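## Task

Using three rods of three distinct colours, none of them pink, lay a straight end-to-end train whose total length equals the pink rod (9 cm). Lengths by colour in cm: blue 1, magenta 2, grey 3, orange 4, lime 5, purple 6, red 7, green 8, pink 9, turquoise 10. Every rod in the train must rest flat on the table itself, each touching the next at its ends, with no bend or step. No second train may be built.

## Robot and tools

Robot: two arms, left_arm (on the +y side, base near (+0.031, +0.320, +0.028) m) and right_arm (base near (-0.055, -0.353, +0.028) m). Each carries a five-fingered hand: right_arm a right hand, left_arm its mirror. On the right hand the middle_pip goal is capped at +74.7 degrees for the whole run; a larger request is treated as +74.7 and hand_goal shows that.

Frames: the scene frame has its origin at table height between the arms, +z up, +x out over the table. Hand positions, velocities and targets in results are in each arm's own base frame. Pose offsets you send are along the current Hand target's own axes. Hand point axes: +z runs along straight fingers toward the tips, +y points out of the palm face, +x crosses the palm away from the thumb (on the left hand +x points toward the thumb). The palm face sits at y = -0.062 m; straight fingertips end about 0.156 m beyond the hand point. A rigid mast near the wrist on the palm side (x +0.05 to +0.10, z -0.16 to -0.11) can strike objects.

The row: every motion command is a row of 48 numbers in [-1, 1], always containing both arms. Order: left dx, dy, dz, rx, ry, rz; left hand's 16 hinge goals; left current_limit; left speed; then the same 24 for the right arm. The six pose values are an offset from that arm's Hand target at the start of the action or move, not from the previous row; 1.0 equals 0.6 m or 180 degrees; rx, ry, rz form a single rotation vector. Sending six zeros re-requests the Hand target. Hinge order: index_mcp, index_abd, index_pip, index_dip, middle_mcp, middle_abd, middle_pip, middle_dip, ring_mcp, ring_abd, ring_pip, ring_dip, thumb_cmc, thumb_axl, thumb_mcp, thumb_ipl. Each is an absolute goal scaled between its two stops, not an offset; toward -1 bends/curls. Straight values: _mcp +0.75, _abd 0.00, _pip +0.58, _dip +0.70, thumb_cmc +0.71, thumb_axl +0.68, thumb_mcp +0.23, thumb_ipl +0.17. current_limit maps -1..+1 to 0..550 mA (start +0.4); speed maps to (speed+1)/2 of 8.5 rad/s (start -0.6). Hand zeros are real goals: to keep a hand unchanged, copy back its hand_goal, hand_current_limit and hand_speed.

Tools:
- execute_actions(actions, cameras): actions is a list of actions; each action is up to 15 rows, one per 1/30 s step, the last row held to fill 15. An empty list returns state plus all camera images.
- move(target, speed, blend, stop_force, zero, blocking, cameras): target is one 48-number row or up to 15 rows, all offsets from the same starting Hand targets. speed in m/s, 0.002 to 3.6 (default 0.25), turning limited to twice that in rad/s. blend in m rounds corners in a list. stop_force in N, 3 to 120, ends an arm's path when its wrist sensor feels that much push; use it slowly when approaching the table or rods, and omit it when lifting away from a contact. zero (only with stop_force) re-zeros before the move. blocking=false returns early; not allowed with stop_force. Paths are straight and do not avoid obstacles; avoid passing near an arm's own base.
- wait(seconds 0 to 10), stop(), zero_wrist_force(arm: left_arm or right_arm).
- zoom_image(camera: cam_high, cam_left_wrist or cam_right_wrist; region [x0, y0, x1, y1] pixels, at most 504 by 504).
- finished_scene(scene: integer, the current scene's number) ends the scene; the goal must hold without the robot.

Results: end_effector_position (m), end_effector_quat_wxyz, velocities; Hand target (the base for your next offsets; the hand often rests a bit short of it); hand_goal, hand_measured, hand_current_ma, hand_state (moving, goal, blocked, overload) per hinge; Wrist force and Wrist torque in the flange axes plus the peak since last shown. The move line reports done, off_target, moving, held or fault, and limits such as paced or held. Cameras: cam_high fixed, plus one fisheye on each wrist, all 672x504.

Avoid: dropping rods or letting them fall off the table; releasing moving rods; fast contact with the table; pressing a stiff arm past a firm contact (force near 150 N or joint torque limits stops the arm for 10 s); hands touching or gripping each other; motors drawing 495 mA or more for 5 s (they shut off); holding loads or overreaching until motors overheat. Orientation commands are clipped to 32 degrees from the measured one per step. Grip by placing goals just past the rod's surface at moderate current.

Each tool is called after "Emit:" as name([rows], argument=value, ...), one row to a line, values as JSON.

## Session

Emit:
execute_actions(actions=[], cameras=["all"])

Scene clock: 0.00 s.
left_arm: end_effector_position=(+0.5393, +0.0563, +0.2783) hand_goal=(+0.754, +0.000, +0.576, +0.696, +0.754, +0.000, +0.576, +0.696, +0.754, +0.000, +0.576, +0.696, +0.714, +0.678, +0.226, +0.168) hand_measured=(+0.754, +0.000, +0.576, +0.696, +0.754, +0.000, +0.576, +0.696, +0.754, +0.000, +0.576, +0.696, +0.714, +0.678, +0.226, +0.168) hand_current_ma=(+0, +0, +0, +0, +0, +0, +0, +0, +0, +0, +0, +0, +0, +0, +0, +0) hand_state=(goal, goal, goal, goal, goal, goal, goal, goal, goal, goal, goal, goal, goal, goal, goal, goal) hand_current_limit=0.40 hand_speed=-0.60 end_effector_quat_wxyz=(-0.596, +0.712, -0.113, -0.353) | right_arm: end_effector_position=(+0.6558, +0.3885, +0.1125) hand_goal=(+0.754, +0.000, +0.576, +0.696, +0.754, +0.000, +0.576, +0.696, +0.754, +0.000, +0.576, +0.696, +0.714, +0.678, +0.226, +0.168) hand_measured=(+0.754, +0.000, +0.576, +0.696, +0.754, +0.000, +0.576, +0.696, +0.754, +0.000, +0.576, +0.696, +0.714, +0.678, +0.226, +0.168) hand_current_ma=(+0, +0, +0, +0, +0, +0, +0, +0, +0, +0, +0, +0, +0, +0, +0, +0) hand_state=(goal, goal, goal, goal, goal, goal, goal, goal, goal, goal, goal, goal, goal, goal, goal, goal) hand_current_limit=0.40 hand_speed=-0.60 end_effector_quat_wxyz=(-0.048, +0.502, +0.863, +0.029)
Joint positions: left_arm=[3.131 -2.221 -1.008 -2.951 2.751 0.787] | right_arm=[0.334 -1.035 1.521 -2.039 -1.461 -0.185]
Joint velocities: within noise
Joint torques (N m): no reading
Motor temperatures (°C): left_arm=[27 25 25 39 34 38] | right_arm=[29 30 29 41 35 33]
Wrist force (N): no reading
Wrist torque (N m): no reading
Wrist force, peak (N): no reading
Hand target: left_arm +0.5393, +0.0563, +0.2783; -0.596, +0.712, -0.113, -0.353 | right_arm +0.6558, +0.3885, +0.1125; -0.048, +0.502, +0.863, +0.029

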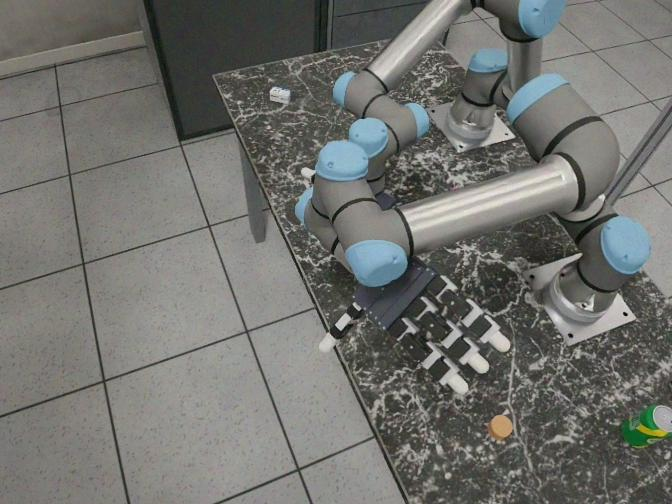

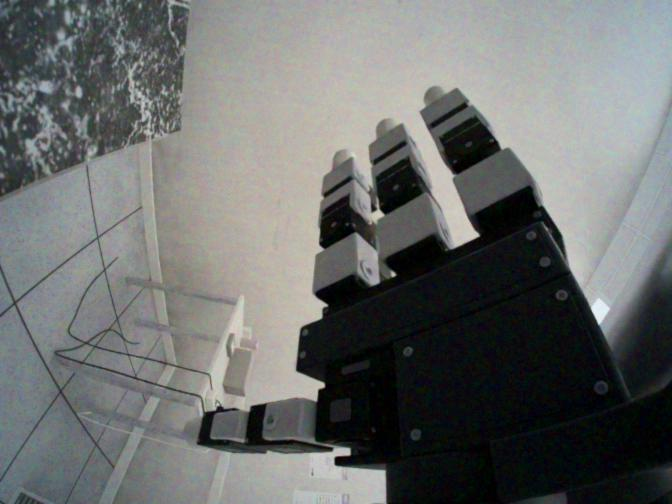

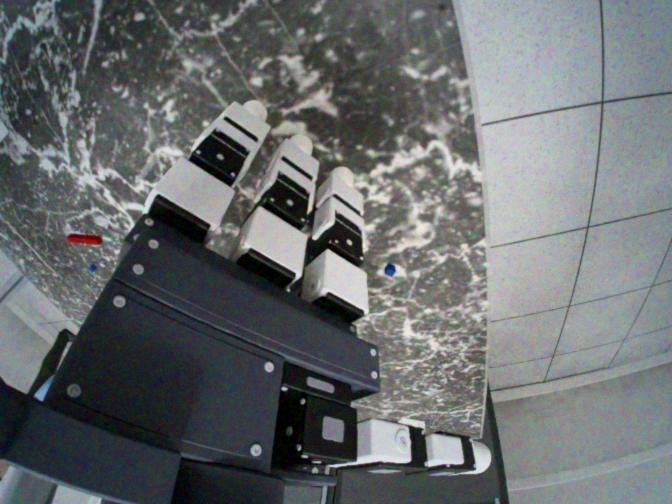

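Emit:
move(target=[-0.2345,-0.132,0.376,-0.3765,0.312,0,0.754,0,0.576,0.696,0.754,0,0.576,0.696,0.754,0,0.576,0.696,0.714,0.678,0.226,0.168,0.4,-0.6,0.040,-0.2985,-0.3617,0,0,0,0.754,0,0.576,0.696,0.754,0,0.576,0.696,0.754,0,0.576,0.696,0.714,0.678,0.226,0.168,0.4,-0.6], speed=0.2, cameras=["all"])

Scene clock: 16.23 s.
left_arm: end_effector_position=(+0.4002, +0.2500, +0.4200) hand_goal=(+0.754, +0.000, +0.576, +0.696, +0.754, +0.000, +0.576, +0.696, +0.754, +0.000, +0.576, +0.696, +0.714, +0.678, +0.226, +0.168) hand_measured=(+0.750, +0.000, +0.576, +0.696, +0.750, +0.000, +0.576, +0.696, +0.750, +0.000, +0.576, +0.696, +0.712, +0.678, +0.224, +0.168) hand_current_ma=(-18, +0, +3, +0, -19, +0, +2, +0, -19, +0, +3, +0, -8, -3, -12, -1) hand_state=(goal, goal, goal, goal, goal, goal, goal, goal, goal, goal, goal, goal, goal, goal, goal, goal) hand_current_limit=0.40 hand_speed=-0.60 end_effector_quat_wxyz=(+0.002, +0.988, -0.156, +0.001) | right_arm: end_effector_position=(+0.4999, +0.2992, +0.3306) hand_goal=(+0.754, +0.000, +0.576, +0.696, +0.754, +0.000, +0.576, +0.696, +0.754, +0.000, +0.576, +0.696, +0.714, +0.678, +0.226, +0.168) hand_measured=(+0.754, +0.000, +0.576, +0.696, +0.754, +0.000, +0.576, +0.696, +0.754, +0.000, +0.576, +0.696, +0.714, +0.678, +0.224, +0.168) hand_current_ma=(+0, +0, +0, +0, +0, +0, +0, +0, +0, +0, +0, +0, +0, +0, -1, +0) hand_state=(goal, goal, goal, goal, goal, goal, goal, goal, goal, goal, goal, goal, goal, goal, goal, goal) hand_current_limit=0.40 hand_speed=-0.60 end_effector_quat_wxyz=(-0.047, +0.502, +0.863, +0.029)
Joint positions: left_arm=[4.094 -1.626 -1.355 -1.733 1.567 2.838] | right_arm=[0.266 -1.6 1.661 -1.606 -1.462 -0.254]
Joint torques (N m): left_arm=[-0.55 32.84 14.44 2.57 -0.03 0.62] | right_arm=[5.63 -9.27 -13.8 -5.16 -2.38 1.27]
Wrist force (N): left_arm=[2.0 0.6 0.4] | right_arm=[0.3 0.0 0.2]
Wrist torque (N m): left_arm=[-0.04 -0.27 0.14] | right_arm=[0.02 -0.04 0.13]
Wrist force, peak (N): left_arm=[2.1 0.7 0.5] | right_arm=[-0.5 0.6 0.8]
Hand target: left_arm +0.4002, +0.2500, +0.4200; +0.002, +0.988, -0.156, +0.001 | right_arm +0.4998, +0.2993, +0.3304; -0.048, +0.502, +0.863, +0.029
Off the commanded pose: left_arm 0.000 m, 0 deg | right_arm 0.000 m, 0 deg.
move: done
camera_calibration:
cam_left_wrist: T_world_to_cam=[[-0.531536, 0.845945, -0.0429779, -0.0078906], [0.562536, 0.390484, 0.728749, -0.671005], [0.633264, 0.36318, -0.683431, 0.0725442], [0, 0, 0, 1]] pos_world=[0.327331, 0.242345, 0.538234]
cam_right_wrist: T_world_to_cam=[[0.93453, -0.34065, -0.103015, -0.295052], [-0.201949, -0.745945, 0.634651, 0.0805833], [-0.293038, -0.572296, -0.765902, 0.697798], [0, 0, 0, 1]] pos_world=[0.496489, 0.358948, 0.452907]

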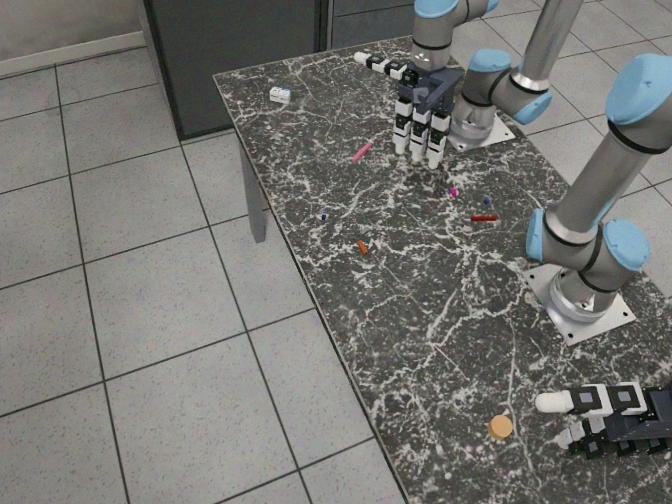

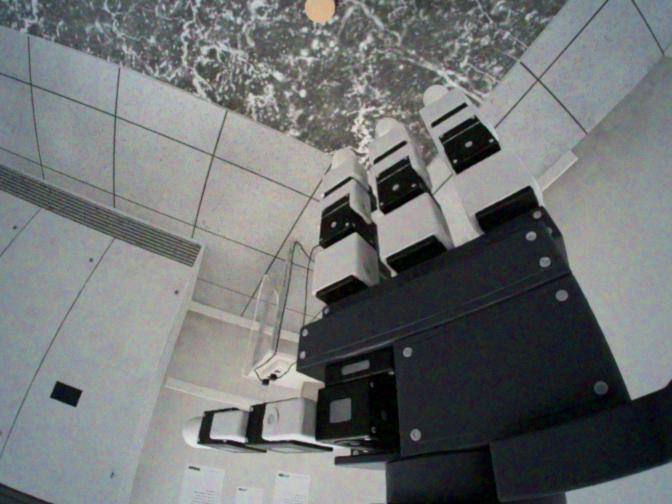

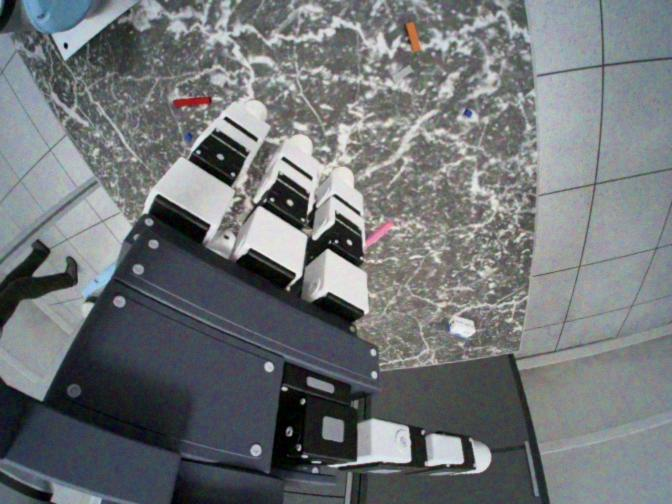

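Emit:
zoom_image(camera="cam_high", region=[280, 120, 532, 309])

Emit:
zoom_image(camera="cam_right_wrist", region=[340, 0, 540, 150])

Emit:
zoom_image(camera="cam_right_wrist", region=[100, 40, 300, 190])

Scaled by 2.000 from the camera's 672x504 image, which has a finer 960x720 frame.

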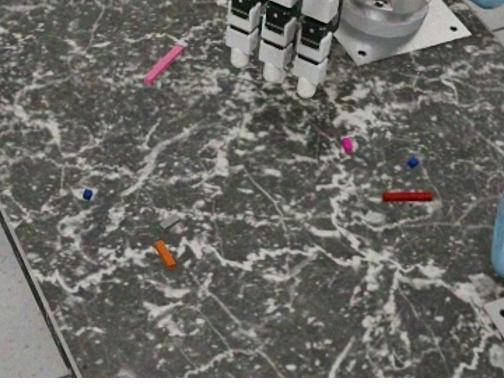

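Scaled by 2.520 from the camera's 672x504 image, which has a finer 960x720 frame.

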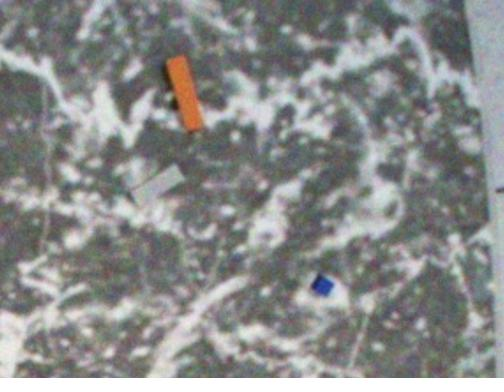

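Scaled by 2.520 from the camera's 672x504 image, which has a finer 960x720 frame.

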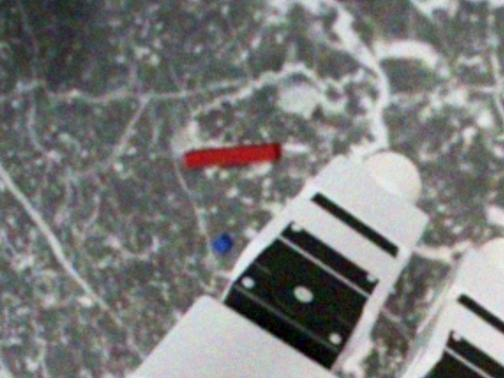

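Emit:
move(target=[0,0,0,0,0,0,0.754,0,0.576,0.696,0.754,0,0.576,0.696,0.754,0,0.576,0.696,0.714,0.678,0.226,0.168,0.4,-0.6,-0.1075,0.1457,0.2508,-0.0052,-0.0355,0.1033,0.754,0,0.576,0.696,0.754,0,0.576,0.696,0.754,-0.9,0.576,0.696,0.714,0.678,0.226,0.168,0.4,-0.6], speed=0.15, cameras=["cam_high","cam_right_wrist"])

Scene clock: 26.63 s.
left_arm: end_effector_position=(+0.4002, +0.2500, +0.4200) hand_goal=(+0.754, +0.000, +0.576, +0.696, +0.754, +0.000, +0.576, +0.696, +0.754, +0.000, +0.576, +0.696, +0.714, +0.678, +0.226, +0.168) hand_measured=(+0.750, +0.000, +0.576, +0.696, +0.750, +0.000, +0.576, +0.696, +0.750, +0.000, +0.576, +0.696, +0.712, +0.678, +0.224, +0.168) hand_current_ma=(-18, +0, +3, +0, -19, +0, +2, +0, -19, +0, +3, +0, -8, -3, -12, -1) hand_state=(goal, goal, goal, goal, goal, goal, goal, goal, goal, goal, goal, goal, goal, goal, goal, goal) hand_current_limit=0.40 hand_speed=-0.60 end_effector_quat_wxyz=(+0.002, +0.988, -0.156, +0.001) | right_arm: end_effector_position=(+0.5996, +0.3017, +0.1740) hand_goal=(+0.754, +0.000, +0.576, +0.696, +0.754, +0.000, +0.576, +0.696, +0.754, -0.900, +0.576, +0.696, +0.714, +0.678, +0.226, +0.168) hand_measured=(+0.754, +0.000, +0.576, +0.696, +0.754, +0.000, +0.576, +0.696, +0.754, -0.890, +0.576, +0.696, +0.714, +0.678, +0.224, +0.168) hand_current_ma=(+0, +0, +0, +0, +0, +0, +0, +0, +0, +5, +0, +0, +0, +0, -1, +0) hand_state=(goal, goal, goal, goal, goal, goal, goal, goal, goal, goal, goal, goal, goal, goal, goal, goal) hand_current_limit=0.40 hand_speed=-0.60 end_effector_quat_wxyz=(+0.000, +0.636, +0.772, +0.000)
Joint positions: left_arm=[4.094 -1.626 -1.355 -1.733 1.567 2.838] | right_arm=[0.316 -1.269 1.703 -2.006 -1.571 0.123]
Joint torques (N m): left_arm=[10.94 32.25 14.56 1.44 -1.93 1.24] | right_arm=[-9.18 -38.58 -11.2 -1.94 2.76 0.98]
Wrist force (N): left_arm=[2.1 0.3 0.6] | right_arm=[-0.7 0.3 0.3]
Wrist torque (N m): left_arm=[-0.08 -0.28 0.15] | right_arm=[-0.01 0.01 0.06]
Wrist force, peak (N): left_arm=[2.3 0.5 0.6] | right_arm=[-0.9 1.7 1.5]
Hand target: left_arm +0.4002, +0.2500, +0.4200; +0.002, +0.988, -0.156, +0.001 | right_arm +0.5996, +0.3016, +0.1739; +0.000, +0.636, +0.772, +0.000
Off the commanded pose: left_arm 0.000 m, 0 deg | right_arm 0.000 m, 0 deg.
move: done
camera_calibration:
cam_right_wrist: T_world_to_cam=[[0.778287, -0.627623, -0.0189272, -0.23787], [-0.442292, -0.569364, 0.692966, 0.282633], [-0.445698, -0.530956, -0.720722, 0.679743], [0, 0, 0, 1]] pos_world=[0.613098, 0.372542, 0.289548]
Images, in order (width x height): cam_high 672x504, cam_right_wrist 672x504.

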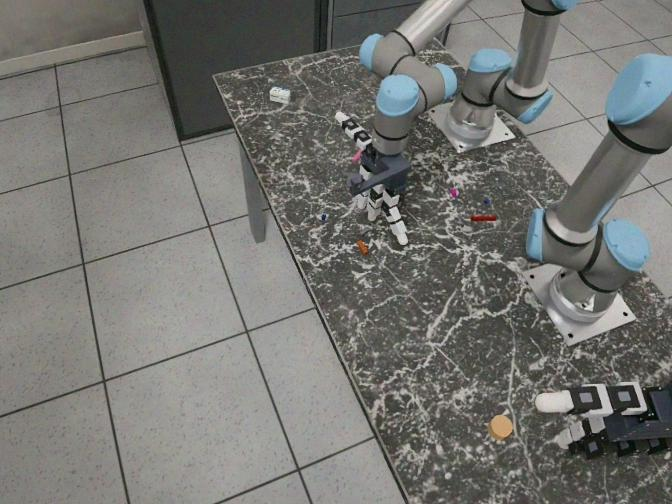

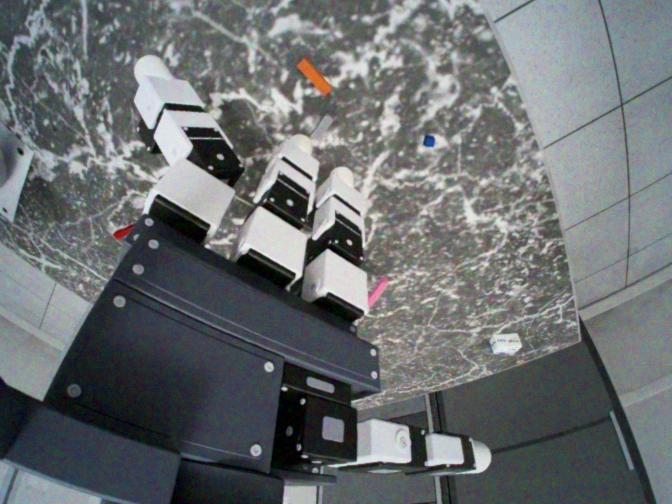

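Emit:
zoom_image(camera="cam_right_wrist", region=[240, 40, 400, 200])

Scaled by 3.150 from the camera's 672x504 image, which has a finer 960x720 frame.

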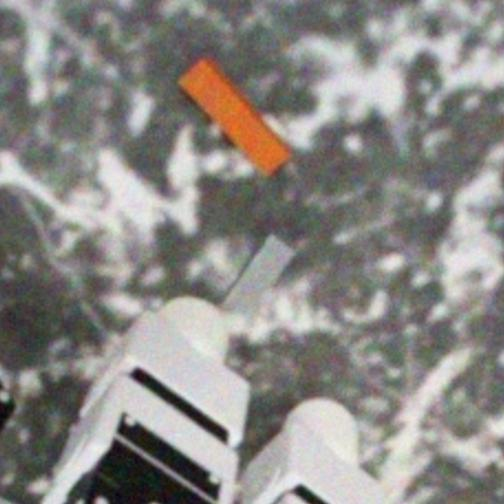

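Emit:
move(target=[0,0,0,0,0,0,0.754,0,0.576,0.696,0.754,0,0.576,0.696,0.754,0,0.576,0.696,0.714,0.678,0.226,0.168,0.4,-0.6,0.0198,-0.0033,0.0833,0,0,-0.0333,0.754,0.06,0.576,0.696,0.754,-0.06,0.576,0.696,0.754,-0.9,0.576,0.696,0.714,0.678,0.226,0.168,0.4,-0.6], speed=0.1, cameras=["cam_right_wrist"])

Emit:
zoom_image(camera="cam_right_wrist", region=[240, 60, 400, 220])

Scene clock: 30.10 s.
left_arm: end_effector_position=(+0.4002, +0.2500, +0.4200) hand_goal=(+0.754, +0.000, +0.576, +0.696, +0.754, +0.000, +0.576, +0.696, +0.754, +0.000, +0.576, +0.696, +0.714, +0.678, +0.226, +0.168) hand_measured=(+0.750, +0.000, +0.576, +0.696, +0.750, +0.000, +0.576, +0.696, +0.750, +0.000, +0.576, +0.696, +0.712, +0.678, +0.224, +0.168) hand_current_ma=(-18, +0, +3, +0, -19, +0, +2, +0, -19, +0, +3, +0, -8, -3, -12, -1) hand_state=(goal, goal, goal, goal, goal, goal, goal, goal, goal, goal, goal, goal, goal, goal, goal, goal) hand_current_limit=0.40 hand_speed=-0.60 end_effector_quat_wxyz=(+0.002, +0.988, -0.156, +0.001) | right_arm: end_effector_position=(+0.5953, +0.3129, +0.1238) hand_goal=(+0.754, +0.060, +0.576, +0.696, +0.754, -0.060, +0.576, +0.696, +0.754, -0.900, +0.576, +0.696, +0.714, +0.678, +0.226, +0.168) hand_measured=(+0.754, +0.056, +0.576, +0.696, +0.754, -0.056, +0.576, +0.696, +0.754, -0.890, +0.576, +0.696, +0.714, +0.678, +0.224, +0.168) hand_current_ma=(+0, -1, +0, +0, +0, +1, +0, +0, +0, +5, +0, +0, +0, +0, -1, +0) hand_state=(goal, goal, goal, goal, goal, goal, goal, goal, goal, goal, goal, goal, goal, goal, goal, goal) hand_current_limit=0.40 hand_speed=-0.60 end_effector_quat_wxyz=(+0.000, +0.594, +0.804, +0.000)
Joint positions: left_arm=[4.094 -1.626 -1.355 -1.733 1.567 2.838] | right_arm=[0.322 -1.218 1.777 -2.13 -1.571 0.024]
Joint torques (N m): left_arm=[9.6 32.52 13.36 2.79 -1.34 0.49] | right_arm=[-4.08 -54.5 -27.79 -1.09 0.01 0.28]
Wrist force (N): left_arm=[1.9 0.6 0.4] | right_arm=[-0.7 0.3 0.1]
Wrist torque (N m): left_arm=[-0.04 -0.25 0.13] | right_arm=[-0.01 0.01 -0.11]
Wrist force, peak (N): left_arm=[2.2 0.6 0.6] | right_arm=[-1.8 0.6 -1.1]
Hand target: left_arm +0.4002, +0.2500, +0.4200; +0.002, +0.988, -0.156, +0.001 | right_arm +0.5954, +0.3129, +0.1239; +0.000, +0.594, +0.804, +0.000
Off the commanded pose: left_arm 0.000 m, 0 deg | right_arm 0.000 m, 0 deg.
move: done
camera_calibration:
cam_right_wrist: T_world_to_cam=[[0.839384, -0.543203, -0.0190959, -0.291319], [-0.380396, -0.612176, 0.69321, 0.298397], [-0.388244, -0.574606, -0.720483, 0.627026], [0, 0, 0, 1]] pos_world=[0.601476, 0.384719, 0.239347]
Images, in order (width x height): cam_right_wrist 672x504.

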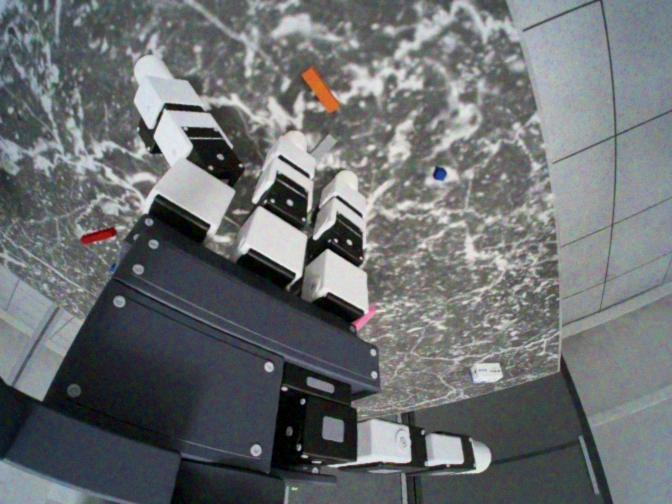

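Scaled by 3.150 from the camera's 672x504 image, which has a finer 960x720 frame.

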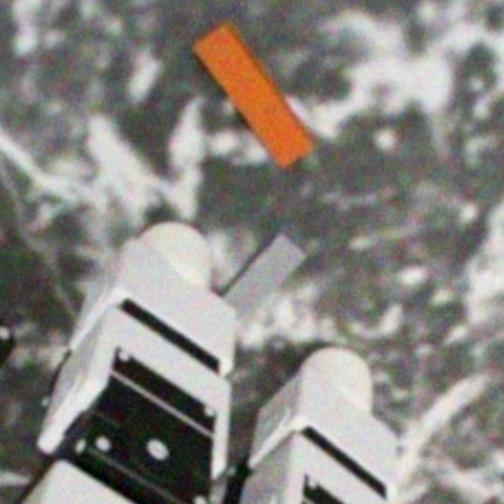

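Emit:
move(target=[0,0,0,0,0,0,0.754,0,0.576,0.696,0.754,0,0.576,0.696,0.754,0,0.576,0.696,0.714,0.678,0.226,0.168,0.4,-0.6,-0.0088,0,0.025,0,0,0.0333,0.754,0.06,0.576,0.696,0.754,-0.06,0.576,0.696,0.754,-0.9,0.576,0.696,0.714,0.678,0.226,0.168,0.4,-0.6], speed=0.1, cameras=["cam_right_wrist"])

Emit:
zoom_image(camera="cam_right_wrist", region=[260, 90, 380, 210])

Scene clock: 32.90 s.
left_arm: end_effector_position=(+0.4002, +0.2500, +0.4200) hand_goal=(+0.754, +0.000, +0.576, +0.696, +0.754, +0.000, +0.576, +0.696, +0.754, +0.000, +0.576, +0.696, +0.714, +0.678, +0.226, +0.168) hand_measured=(+0.750, +0.000, +0.576, +0.696, +0.750, +0.000, +0.576, +0.696, +0.750, +0.000, +0.576, +0.696, +0.712, +0.678, +0.224, +0.168) hand_current_ma=(-18, +0, +3, +0, -19, +0, +2, +0, -19, +0, +3, +0, -8, -3, -12, -1) hand_state=(goal, goal, goal, goal, goal, goal, goal, goal, goal, goal, goal, goal, goal, goal, goal, goal) hand_current_limit=0.40 hand_speed=-0.60 end_effector_quat_wxyz=(+0.002, +0.988, -0.156, +0.001) | right_arm: end_effector_position=(+0.5969, +0.3079, +0.1088) hand_goal=(+0.754, +0.060, +0.576, +0.696, +0.754, -0.060, +0.576, +0.696, +0.754, -0.900, +0.576, +0.696, +0.714, +0.678, +0.226, +0.168) hand_measured=(+0.754, +0.056, +0.576, +0.696, +0.754, -0.056, +0.576, +0.696, +0.754, -0.890, +0.576, +0.696, +0.714, +0.678, +0.224, +0.168) hand_current_ma=(+0, -1, +0, +0, +0, +1, +0, +0, +0, +5, +0, +0, +0, +0, -1, +0) hand_state=(goal, goal, goal, goal, goal, goal, goal, goal, goal, goal, goal, goal, goal, goal, goal, goal) hand_current_limit=0.40 hand_speed=-0.60 end_effector_quat_wxyz=(+0.000, +0.636, +0.772, +0.000)
Joint positions: left_arm=[4.094 -1.626 -1.355 -1.733 1.567 2.838] | right_arm=[0.328 -1.19 1.783 -2.164 -1.571 0.135]
Joint torques (N m): left_arm=[8.56 32.81 13.45 3.53 -1.05 -0.05] | right_arm=[-1.07 -54.17 -19.3 0.06 1.42 0.29]
Wrist force (N): left_arm=[2.1 0.3 0.5] | right_arm=[-0.7 0.3 0.1]
Wrist torque (N m): left_arm=[-0.07 -0.27 0.15] | right_arm=[0.02 0.01 0.06]
Wrist force, peak (N): left_arm=[2.2 0.5 0.6] | right_arm=[-1.2 0.2 0.6]
Hand target: left_arm +0.4002, +0.2500, +0.4200; +0.002, +0.988, -0.156, +0.001 | right_arm +0.5970, +0.3079, +0.1089; +0.000, +0.636, +0.772, +0.000
Off the commanded pose: left_arm 0.000 m, 0 deg | right_arm 0.000 m, 0 deg.
move: done
camera_calibration:
cam_right_wrist: T_world_to_cam=[[0.778221, -0.627702, -0.0190491, -0.233156], [-0.442183, -0.56925, 0.69313, 0.330061], [-0.445922, -0.530985, -0.720561, 0.634871], [0, 0, 0, 1]] pos_world=[0.610497, 0.378641, 0.224247]
Images, in order (width x height): cam_right_wrist 672x504.

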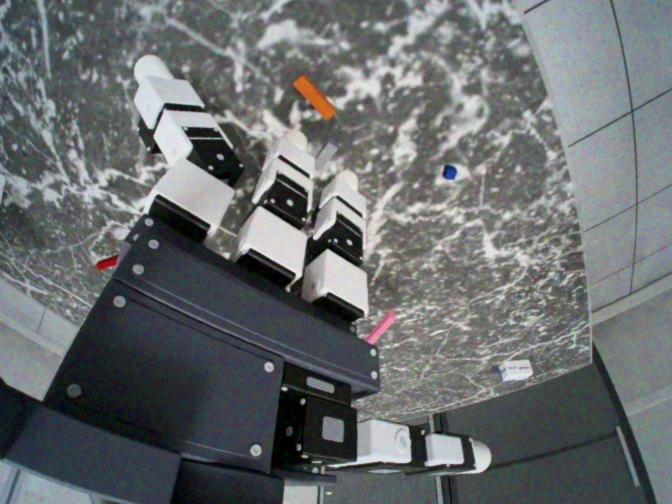

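Scaled by 4.200 from the camera's 672x504 image, which has a finer 960x720 frame.

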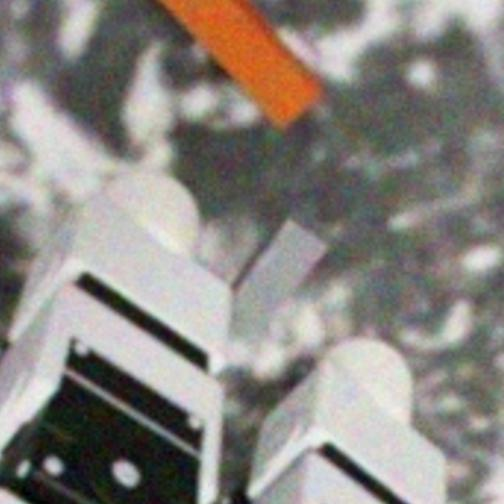

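Emit:
move(target=[0,0,0,0,0,0,0.754,0,0.576,0.696,0.754,0,0.576,0.696,0.754,0,0.576,0.696,0.714,0.678,0.226,0.168,0.4,-0.6,-0.0048,-0.0058,0.0083,0,0,0,0.754,0.06,0.576,0.696,0.754,-0.06,0.576,0.696,0.754,-0.9,0.576,0.696,0.714,0.678,0.226,0.168,0.4,-0.6], speed=0.1, cameras=["cam_right_wrist"])

Emit:
zoom_image(camera="cam_right_wrist", region=[260, 90, 380, 210])

Scene clock: 35.60 s.
left_arm: end_effector_position=(+0.4002, +0.2500, +0.4200) hand_goal=(+0.754, +0.000, +0.576, +0.696, +0.754, +0.000, +0.576, +0.696, +0.754, +0.000, +0.576, +0.696, +0.714, +0.678, +0.226, +0.168) hand_measured=(+0.750, +0.000, +0.576, +0.696, +0.750, +0.000, +0.576, +0.696, +0.750, +0.000, +0.576, +0.696, +0.712, +0.678, +0.224, +0.168) hand_current_ma=(-18, +0, +3, +0, -19, +0, +2, +0, -19, +0, +3, +0, -8, -3, -12, -1) hand_state=(goal, goal, goal, goal, goal, goal, goal, goal, goal, goal, goal, goal, goal, goal, goal, goal) hand_current_limit=0.40 hand_speed=-0.60 end_effector_quat_wxyz=(+0.002, +0.988, -0.156, +0.001) | right_arm: end_effector_position=(+0.5941, +0.3043, +0.1039) hand_goal=(+0.754, +0.060, +0.576, +0.696, +0.754, -0.060, +0.576, +0.696, +0.754, -0.900, +0.576, +0.696, +0.714, +0.678, +0.226, +0.168) hand_measured=(+0.754, +0.056, +0.576, +0.696, +0.754, -0.056, +0.576, +0.696, +0.754, -0.890, +0.576, +0.696, +0.714, +0.678, +0.224, +0.168) hand_current_ma=(+0, -1, +0, +0, +0, +1, +0, +0, +0, +5, +0, +0, +0, +0, -1, +0) hand_state=(goal, goal, goal, goal, goal, goal, goal, goal, goal, goal, goal, goal, goal, goal, goal, goal) hand_current_limit=0.40 hand_speed=-0.60 end_effector_quat_wxyz=(+0.000, +0.636, +0.772, +0.000)
Joint positions: left_arm=[4.094 -1.626 -1.355 -1.733 1.567 2.838] | right_arm=[0.324 -1.193 1.801 -2.18 -1.571 0.13]
Joint torques (N m): left_arm=[7.83 31.91 14.46 3.56 -0.64 -0.8] | right_arm=[-3.95 -52.72 -26.82 -1.91 -1.14 -0.37]
Wrist force (N): left_arm=[1.9 0.3 0.3] | right_arm=[-0.6 0.1 0.2]
Wrist torque (N m): left_arm=[-0.07 -0.25 0.12] | right_arm=[-0.03 -0.03 0.07]
Wrist force, peak (N): left_arm=[2.3 0.4 0.4] | right_arm=[-1.0 0.7 0.4]
Hand target: left_arm +0.4002, +0.2500, +0.4200; +0.002, +0.988, -0.156, +0.001 | right_arm +0.5941, +0.3044, +0.1040; +0.000, +0.636, +0.772, +0.000
Off the commanded pose: left_arm 0.000 m, 0 deg | right_arm 0.000 m, 0 deg.
move: done
camera_calibration:
cam_right_wrist: T_world_to_cam=[[0.778099, -0.627854, -0.0190294, -0.233124], [-0.442415, -0.569287, 0.692951, 0.330251], [-0.445905, -0.530765, -0.720734, 0.628154], [0, 0, 0, 1]] pos_world=[0.607599, 0.375042, 0.219448]
Images, in order (width x height): cam_right_wrist 672x504.

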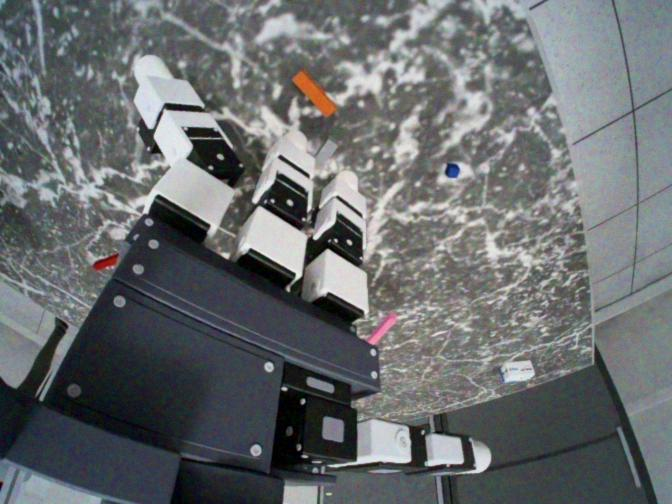

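Scaled by 4.200 from the camera's 672x504 image, which has a finer 960x720 frame.

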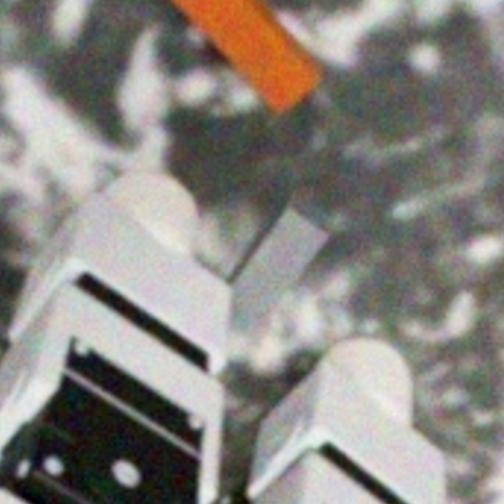

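Emit:
move(target=[0,0,0,0,0,0,0.754,0,0.576,0.696,0.754,0,0.576,0.696,0.754,0,0.576,0.696,0.714,0.678,0.226,0.168,0.4,-0.6,0,0,0.0333,0,0,0,0.754,0.06,0.576,0.696,0.754,-0.06,0.576,0.696,0.754,-0.9,0.576,0.696,0.714,0.678,0.226,0.168,0.4,-0.6], speed=0.008, stop_force=3, cameras=["cam_right_wrist"])

Emit:
zoom_image(camera="cam_right_wrist", region=[260, 90, 380, 210])

Scene clock: 38.90 s.
left_arm: end_effector_position=(+0.4002, +0.2500, +0.4200) hand_goal=(+0.754, +0.000, +0.576, +0.696, +0.754, +0.000, +0.576, +0.696, +0.754, +0.000, +0.576, +0.696, +0.714, +0.678, +0.226, +0.168) hand_measured=(+0.750, +0.000, +0.576, +0.696, +0.750, +0.000, +0.576, +0.696, +0.750, +0.000, +0.576, +0.696, +0.712, +0.678, +0.224, +0.168) hand_current_ma=(-18, +0, +3, +0, -19, +0, +2, +0, -19, +0, +3, +0, -8, -3, -12, -1) hand_state=(goal, goal, goal, goal, goal, goal, goal, goal, goal, goal, goal, goal, goal, goal, goal, goal) hand_current_limit=0.40 hand_speed=-0.60 end_effector_quat_wxyz=(+0.002, +0.988, -0.156, +0.001) | right_arm: end_effector_position=(+0.5941, +0.3044, +0.0944) hand_goal=(+0.754, +0.060, +0.576, +0.696, +0.754, -0.060, +0.576, +0.696, +0.754, -0.900, +0.576, +0.696, +0.714, +0.678, +0.226, +0.168) hand_measured=(+0.754, +0.056, +0.576, +0.696, +0.754, -0.056, +0.576, +0.696, +0.754, -0.890, +0.576, +0.696, +0.714, +0.678, +0.224, +0.168) hand_current_ma=(+0, -1, +0, +0, +0, +1, +0, +0, +0, +5, +0, +0, +0, +0, -1, +0) hand_state=(goal, goal, goal, goal, goal, goal, goal, goal, goal, goal, goal, goal, goal, goal, goal, goal) hand_current_limit=0.40 hand_speed=-0.60 end_effector_quat_wxyz=(+0.000, +0.636, +0.772, +0.000)
Joint positions: left_arm=[4.094 -1.626 -1.355 -1.733 1.567 2.838] | right_arm=[0.324 -1.179 1.81 -2.203 -1.571 0.131]
Joint torques (N m): left_arm=[7.21 31.4 15.61 3.39 -0.34 -0.66] | right_arm=[4.55 -53.17 -27.17 -0.34 -2.39 0.58]
Wrist force (N): left_arm=[2.1 0.4 0.5] | right_arm=[-0.7 0.2 -1.6]
Wrist torque (N m): left_arm=[-0.06 -0.28 0.15] | right_arm=[0.23 0.01 0.08]
Wrist force, peak (N): left_arm=[2.3 0.7 0.6] | right_arm=[-0.6 -0.1 -8.3]
Hand target: left_arm +0.4002, +0.2500, +0.4200; +0.002, +0.988, -0.156, +0.001 | right_arm +0.5941, +0.3044, +0.0944; +0.000, +0.636, +0.772, +0.000 (not the last commanded pose)
Off the commanded pose: left_arm 0.000 m, 0 deg | right_arm 0.010 m, 0 deg.
move: contact (right_arm)
camera_calibration:
cam_right_wrist: T_world_to_cam=[[0.778099, -0.627854, -0.0190294, -0.23332], [-0.442415, -0.569287, 0.692951, 0.336935], [-0.445905, -0.530765, -0.720734, 0.621404], [0, 0, 0, 1]] pos_world=[0.607699, 0.375142, 0.209948]
Images, in order (width x height): cam_right_wrist 672x504.

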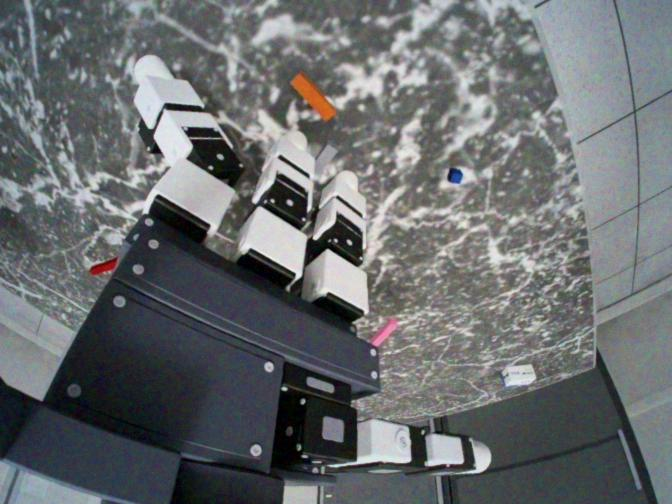

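Scaled by 4.200 from the camera's 672x504 image, which has a finer 960x720 frame.

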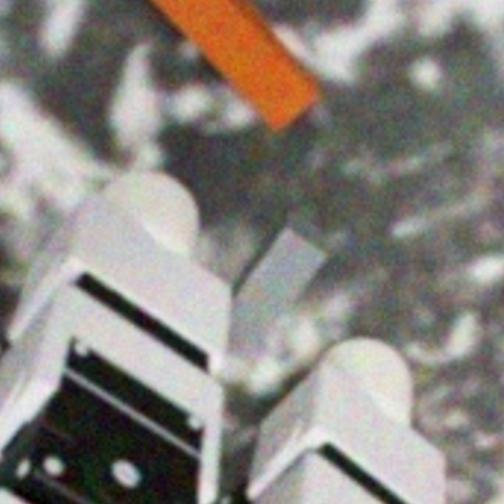

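Emit:
move([
  [0,0,0,0,0,0,0.754,0,0.576,0.696,0.754,0,0.576,0.696,0.754,0,0.576,0.696,0.714,0.678,0.226,0.168,0.4,-0.6,0,0,-0.0017,0,0,0,0.754,0.06,0.576,0.696,0.754,-0.06,0.576,0.696,0.754,-0.9,0.576,0.696,0.714,0.678,0.226,0.168,0.4,-0.6],
  [0,0,0,0,0,0,0.754,0,0.576,0.696,0.754,0,0.576,0.696,0.754,0,0.576,0.696,0.714,0.678,0.226,0.168,0.4,-0.6,0,0,-0.0017,0,0,0,0.754,-0.2,0.576,0.696,0.754,0.2,0.576,0.696,0.754,-0.9,0.576,0.696,0.714,0.678,0.226,0.168,0.4,-0.95],
], speed=0.05, cameras=["cam_right_wrist"])

Emit:
zoom_image(camera="cam_right_wrist", region=[260, 90, 380, 210])

Scene clock: 41.50 s.
left_arm: end_effector_position=(+0.4002, +0.2500, +0.4200) hand_goal=(+0.754, +0.000, +0.576, +0.696, +0.754, +0.000, +0.576, +0.696, +0.754, +0.000, +0.576, +0.696, +0.714, +0.678, +0.226, +0.168) hand_measured=(+0.750, +0.000, +0.576, +0.696, +0.750, +0.000, +0.576, +0.696, +0.750, +0.000, +0.576, +0.696, +0.712, +0.678, +0.224, +0.168) hand_current_ma=(-18, +0, +3, +0, -19, +0, +2, +0, -19, +0, +3, +0, -8, -3, -12, -1) hand_state=(goal, goal, goal, goal, goal, goal, goal, goal, goal, goal, goal, goal, goal, goal, goal, goal) hand_current_limit=0.40 hand_speed=-0.60 end_effector_quat_wxyz=(+0.002, +0.988, -0.156, +0.001) | right_arm: end_effector_position=(+0.5941, +0.3044, +0.0954) hand_goal=(+0.754, -0.200, +0.576, +0.696, +0.754, +0.200, +0.576, +0.696, +0.754, -0.900, +0.576, +0.696, +0.714, +0.678, +0.226, +0.168) hand_measured=(+0.754, -0.084, +0.576, +0.696, +0.752, +0.080, +0.576, +0.696, +0.754, -0.890, +0.576, +0.696, +0.714, +0.678, +0.224, +0.168) hand_current_ma=(+0, +61, +0, +0, -1, -67, +0, +0, +0, +5, +0, +0, +0, +0, -1, +0) hand_state=(goal, moving, goal, goal, goal, moving, goal, goal, goal, goal, goal, goal, goal, goal, goal, goal) hand_current_limit=0.40 hand_speed=-0.95 end_effector_quat_wxyz=(+0.000, +0.636, +0.772, +0.000)
Joint positions: left_arm=[4.094 -1.626 -1.355 -1.733 1.567 2.838] | right_arm=[0.324 -1.181 1.809 -2.2 -1.571 0.131]
Joint torques (N m): left_arm=[6.49 31.2 14.75 3.5 0.14 -0.55] | right_arm=[5.24 -47.74 -24.14 -3.26 -2.42 0.62]
Wrist force (N): left_arm=[2.1 0.6 0.5] | right_arm=[-0.8 0.3 0.4]
Wrist torque (N m): left_arm=[-0.05 -0.28 0.15] | right_arm=[-0.01 0.00 0.07]
Wrist force, peak (N): left_arm=[2.2 0.5 0.7] | right_arm=[-0.8 0.0 -3.5]
Hand target: left_arm +0.4002, +0.2500, +0.4200; +0.002, +0.988, -0.156, +0.001 | right_arm +0.5941, +0.3044, +0.0954; +0.000, +0.636, +0.772, +0.000
Off the commanded pose: left_arm 0.000 m, 0 deg | right_arm 0.000 m, 0 deg.
move: done
camera_calibration:
cam_right_wrist: T_world_to_cam=[[0.778099, -0.627854, -0.0190294, -0.233301], [-0.442415, -0.569287, 0.692951, 0.336242], [-0.445905, -0.530765, -0.720734, 0.622125], [0, 0, 0, 1]] pos_world=[0.607699, 0.375142, 0.210948]
Images, in order (width x height): cam_right_wrist 672x504.

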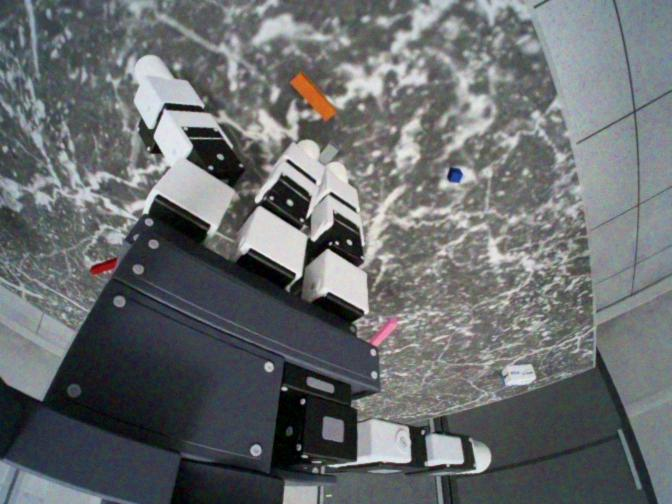

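Scaled by 4.200 from the camera's 672x504 image, which has a finer 960x720 frame.

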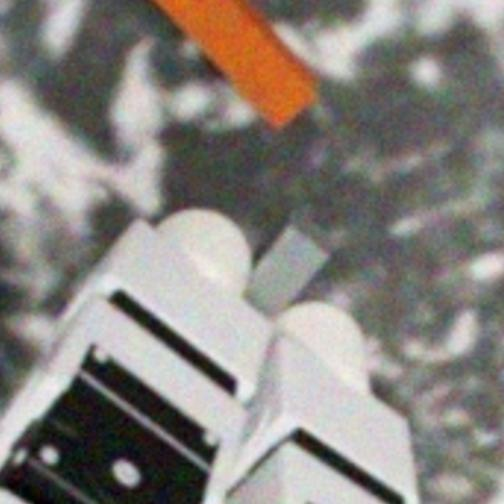

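Emit:
wait(seconds=0.7)

Scene clock: 44.87 s.
left_arm: end_effector_position=(+0.4002, +0.2500, +0.4200) hand_goal=(+0.754, +0.000, +0.576, +0.696, +0.754, +0.000, +0.576, +0.696, +0.754, +0.000, +0.576, +0.696, +0.714, +0.678, +0.226, +0.168) hand_measured=(+0.750, +0.000, +0.576, +0.696, +0.750, +0.000, +0.576, +0.696, +0.750, +0.000, +0.576, +0.696, +0.712, +0.678, +0.224, +0.168) hand_current_ma=(-18, +0, +3, +0, -19, +0, +2, +0, -19, +0, +3, +0, -8, -3, -12, -1) hand_state=(goal, goal, goal, goal, goal, goal, goal, goal, goal, goal, goal, goal, goal, goal, goal, goal) hand_current_limit=0.40 hand_speed=-0.60 end_effector_quat_wxyz=(+0.002, +0.988, -0.156, +0.001) | right_arm: end_effector_position=(+0.5941, +0.3044, +0.0954) hand_goal=(+0.754, -0.200, +0.576, +0.696, +0.754, +0.200, +0.576, +0.696, +0.754, -0.900, +0.576, +0.696, +0.714, +0.678, +0.226, +0.168) hand_measured=(+0.754, -0.092, +0.576, +0.696, +0.750, +0.084, +0.576, +0.696, +0.754, -0.890, +0.576, +0.696, +0.714, +0.678, +0.224, +0.168) hand_current_ma=(+0, +226, +0, +0, -1, -252, +0, +0, +0, +5, +0, +0, +0, +0, -1, +0) hand_state=(goal, blocked, goal, goal, goal, blocked, goal, goal, goal, goal, goal, goal, goal, goal, goal, goal) hand_current_limit=0.40 hand_speed=-0.95 end_effector_quat_wxyz=(+0.000, +0.636, +0.772, +0.000)
Joint positions: left_arm=[4.094 -1.626 -1.355 -1.733 1.567 2.838] | right_arm=[0.324 -1.181 1.809 -2.201 -1.571 0.131]
Joint torques (N m): left_arm=[3.83 31.37 14.47 3.48 0.59 -0.87] | right_arm=[5.53 -28.9 -11.82 -3.62 -2.42 1.01]
Wrist force (N): left_arm=[2.1 0.3 0.5] | right_arm=[-0.8 0.2 0.1]
Wrist torque (N m): left_arm=[-0.09 -0.28 0.15] | right_arm=[-0.01 0.01 0.06]
Wrist force, peak (N): left_arm=[2.2 0.6 0.6] | right_arm=[-1.1 0.6 0.4]
Hand target: left_arm +0.4002, +0.2500, +0.4200; +0.002, +0.988, -0.156, +0.001 | right_arm +0.5941, +0.3044, +0.0954; +0.000, +0.636, +0.772, +0.000
Off the commanded pose: left_arm 0.000 m, 0 deg | right_arm 0.000 m, 0 deg.
wait: 0.70 s; at rest from the start

Emit:
move([
  [0,0,0,0,0,0,0.754,0,0.576,0.696,0.754,0,0.576,0.696,0.754,0,0.576,0.696,0.714,0.678,0.226,0.168,0.4,-0.6,0,0,-0.05,0,0,0,0.754,-0.2,0.576,0.696,0.754,0.2,0.576,0.696,0.754,-0.9,0.576,0.696,0.714,0.678,0.226,0.168,0.4,-0.95],
  [0,0,0,0,0,0,0.754,0,0.576,0.696,0.754,0,0.576,0.696,0.754,0,0.576,0.696,0.714,0.678,0.226,0.168,0.4,-0.6,0.125,-0.0523,-0.05,0,0,-0.4544,0.754,-0.2,0.576,0.696,0.754,0.2,0.576,0.696,0.754,-0.9,0.576,0.696,0.714,0.678,0.226,0.168,0.4,-0.95],
], speed=0.15, cameras=["cam_right_wrist"])

Emit:
zoom_image(camera="cam_right_wrist", region=[240, 60, 400, 220])

Scene clock: 63.00 s.
left_arm: end_effector_position=(+0.4002, +0.2500, +0.4200) hand_goal=(+0.754, +0.000, +0.576, +0.696, +0.754, +0.000, +0.576, +0.696, +0.754, +0.000, +0.576, +0.696, +0.714, +0.678, +0.226, +0.168) hand_measured=(+0.750, +0.000, +0.576, +0.696, +0.750, +0.000, +0.576, +0.696, +0.750, +0.000, +0.576, +0.696, +0.712, +0.678, +0.224, +0.168) hand_current_ma=(-18, +0, +3, +0, -19, +0, +2, +0, -19, +0, +3, +0, -8, -3, -12, -1) hand_state=(goal, goal, goal, goal, goal, goal, goal, goal, goal, goal, goal, goal, goal, goal, goal, goal) hand_current_limit=0.40 hand_speed=-0.60 end_effector_quat_wxyz=(+0.002, +0.988, -0.156, +0.001) | right_arm: end_effector_position=(+0.5489, +0.3720, +0.1253) hand_goal=(+0.754, -0.200, +0.576, +0.696, +0.754, +0.200, +0.576, +0.696, +0.754, -0.900, +0.576, +0.696, +0.714, +0.678, +0.226, +0.168) hand_measured=(+0.756, -0.092, +0.576, +0.696, +0.750, +0.084, +0.576, +0.696, +0.754, -0.890, +0.576, +0.696, +0.714, +0.678, +0.224, +0.168) hand_current_ma=(+0, +226, +0, +0, -1, -252, +0, +0, +0, +5, +0, +0, +0, +0, -1, +0) hand_state=(goal, blocked, goal, goal, goal, blocked, goal, goal, goal, goal, goal, goal, goal, goal, goal, goal) hand_current_limit=0.40 hand_speed=-0.95 end_effector_quat_wxyz=(+0.000, -0.025, +1.000, +0.000)
Joint positions: left_arm=[4.094 -1.626 -1.355 -1.733 1.567 2.838] | right_arm=[0.272 -1.202 1.75 -2.119 -1.571 -1.349]
Joint torques (N m): left_arm=[1.82 30.65 14.15 3.5 1.23 -0.84] | right_arm=[2.04 -54.97 -10.08 -3.03 2.73 -0.5]
Wrist force (N): left_arm=[2.1 0.6 0.6] | right_arm=[-0.6 0.3 0.6]
Wrist torque (N m): left_arm=[-0.04 -0.28 0.14] | right_arm=[-0.05 0.01 -0.09]
Wrist force, peak (N): left_arm=[2.2 0.5 0.7] | right_arm=[-1.0 0.9 0.7]
Hand target: left_arm +0.4002, +0.2500, +0.4200; +0.002, +0.988, -0.156, +0.001 | right_arm +0.5489, +0.3720, +0.1254; +0.000, -0.025, +1.000, +0.000
Off the commanded pose: left_arm 0.000 m, 0 deg | right_arm 0.000 m, 0 deg.
move: done
camera_calibration:
cam_right_wrist: T_world_to_cam=[[0.732663, 0.68031, -0.0195682, -0.616735], [0.499875, -0.518386, 0.69383, -0.202265], [0.461876, -0.518126, -0.719873, 0.156244], [0, 0, 0, 1]] pos_world=[0.480801, 0.395673, 0.240745]
Images, in order (width x height): cam_right_wrist 672x504.

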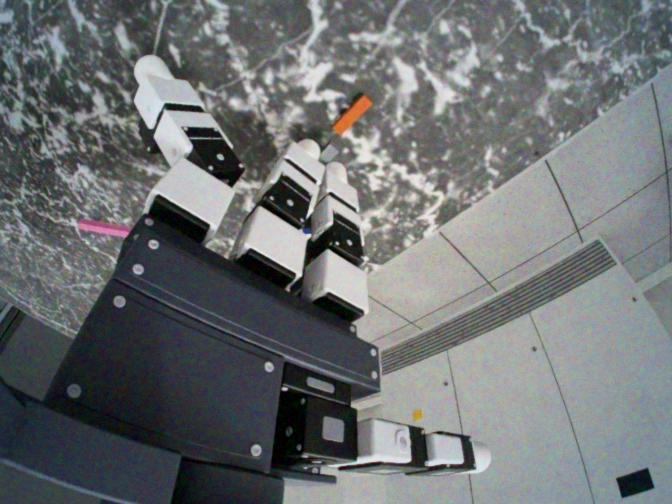

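Scaled by 3.150 from the camera's 672x504 image, which has a finer 960x720 frame.

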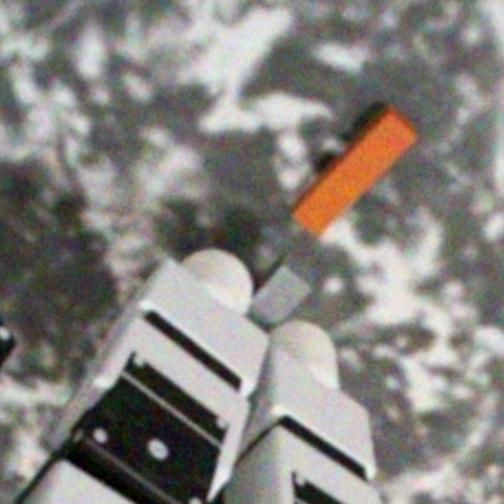

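Emit:
move(target=[0,0,0,0,0,0,0.754,0,0.576,0.696,0.754,0,0.576,0.696,0.754,0,0.576,0.696,0.714,0.678,0.226,0.168,0.4,-0.6,0,0,0.0367,0,0,0,0.754,-0.2,0.576,0.696,0.754,0.2,0.576,0.696,0.754,-0.9,0.576,0.696,0.714,0.678,0.226,0.168,0.4,-0.95], speed=0.08, cameras=["cam_right_wrist"])

Emit:
zoom_image(camera="cam_right_wrist", region=[280, 80, 400, 200])

Scene clock: 64.27 s.
left_arm: end_effector_position=(+0.4002, +0.2500, +0.4200) hand_goal=(+0.754, +0.000, +0.576, +0.696, +0.754, +0.000, +0.576, +0.696, +0.754, +0.000, +0.576, +0.696, +0.714, +0.678, +0.226, +0.168) hand_measured=(+0.750, +0.000, +0.576, +0.696, +0.750, +0.000, +0.576, +0.696, +0.750, +0.000, +0.576, +0.696, +0.712, +0.678, +0.224, +0.168) hand_current_ma=(-18, +0, +3, +0, -19, +0, +2, +0, -19, +0, +3, +0, -8, -3, -12, -1) hand_state=(goal, goal, goal, goal, goal, goal, goal, goal, goal, goal, goal, goal, goal, goal, goal, goal) hand_current_limit=0.40 hand_speed=-0.60 end_effector_quat_wxyz=(+0.002, +0.988, -0.156, +0.001) | right_arm: end_effector_position=(+0.5488, +0.3719, +0.1030) hand_goal=(+0.754, -0.200, +0.576, +0.696, +0.754, +0.200, +0.576, +0.696, +0.754, -0.900, +0.576, +0.696, +0.714, +0.678, +0.226, +0.168) hand_measured=(+0.756, -0.092, +0.576, +0.696, +0.750, +0.084, +0.576, +0.696, +0.754, -0.890, +0.576, +0.696, +0.714, +0.678, +0.224, +0.168) hand_current_ma=(+0, +226, +0, +0, -1, -252, +0, +0, +0, +5, +0, +0, +0, +0, -1, +0) hand_state=(goal, blocked, goal, goal, goal, blocked, goal, goal, goal, goal, goal, goal, goal, goal, goal, goal) hand_current_limit=0.40 hand_speed=-0.95 end_effector_quat_wxyz=(+0.000, -0.025, +1.000, +0.000) end_effector_velocity=(+0.000, +0.000, +0.002) end_effector_angular_velocity=(+0.000, +0.002, +0.000)
Joint positions: left_arm=[4.094 -1.626 -1.355 -1.733 1.567 2.838] | right_arm=[0.272 -1.174 1.775 -2.173 -1.571 -1.349]
Joint velocities: left_arm=[within noise] | right_arm=[0 -0.003 -0.004 0.008 0.001 0]
Joint torques (N m): left_arm=[0.94 30.8 14.34 3.46 1.16 -0.75] | right_arm=[-6.33 -54.99 -26.5 0.06 1.21 -1.14]
Wrist force (N): left_arm=[1.9 0.5 0.3] | right_arm=[-0.3 0.3 0.3]
Wrist torque (N m): left_arm=[-0.04 -0.26 0.13] | right_arm=[-0.03 -0.05 -0.08]
Wrist force, peak (N): left_arm=[2.2 0.4 0.7] | right_arm=[-0.8 0.3 0.8]
Hand target: left_arm +0.4002, +0.2500, +0.4200; +0.002, +0.988, -0.156, +0.001 | right_arm +0.5489, +0.3719, +0.1034; +0.000, -0.025, +1.000, +0.000
Off the commanded pose: left_arm 0.000 m, 0 deg | right_arm 0.000 m, 0 deg.
move: done
camera_calibration:
cam_right_wrist: T_world_to_cam=[[0.732527, 0.680456, -0.0195654, -0.617022], [0.49998, -0.51829, 0.693826, -0.186882], [0.461978, -0.518029, -0.719876, 0.140099], [0, 0, 0, 1]] pos_world=[0.4807, 0.395573, 0.218445]
Images, in order (width x height): cam_right_wrist 672x504.

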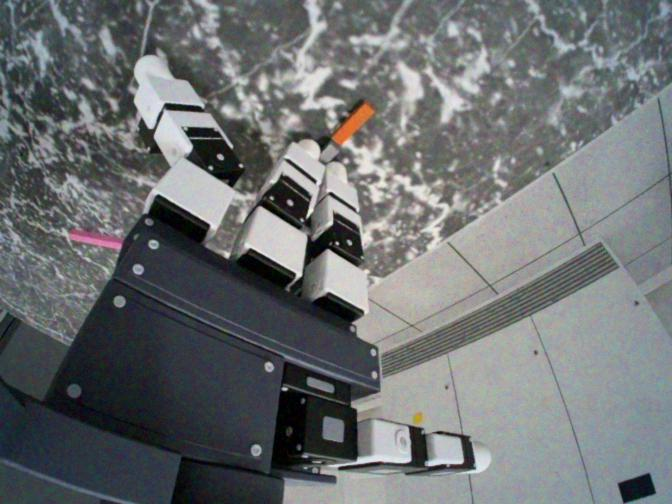

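Scaled by 4.200 from the camera's 672x504 image, which has a finer 960x720 frame.

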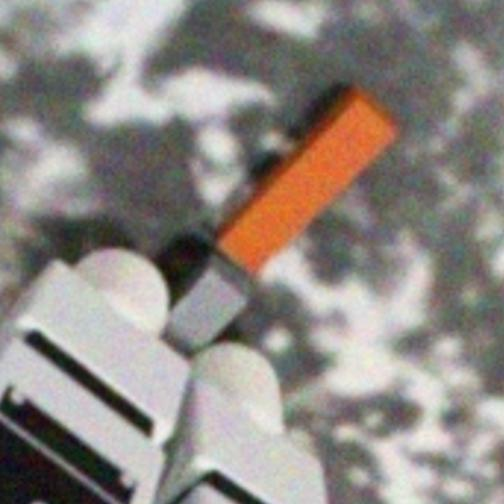

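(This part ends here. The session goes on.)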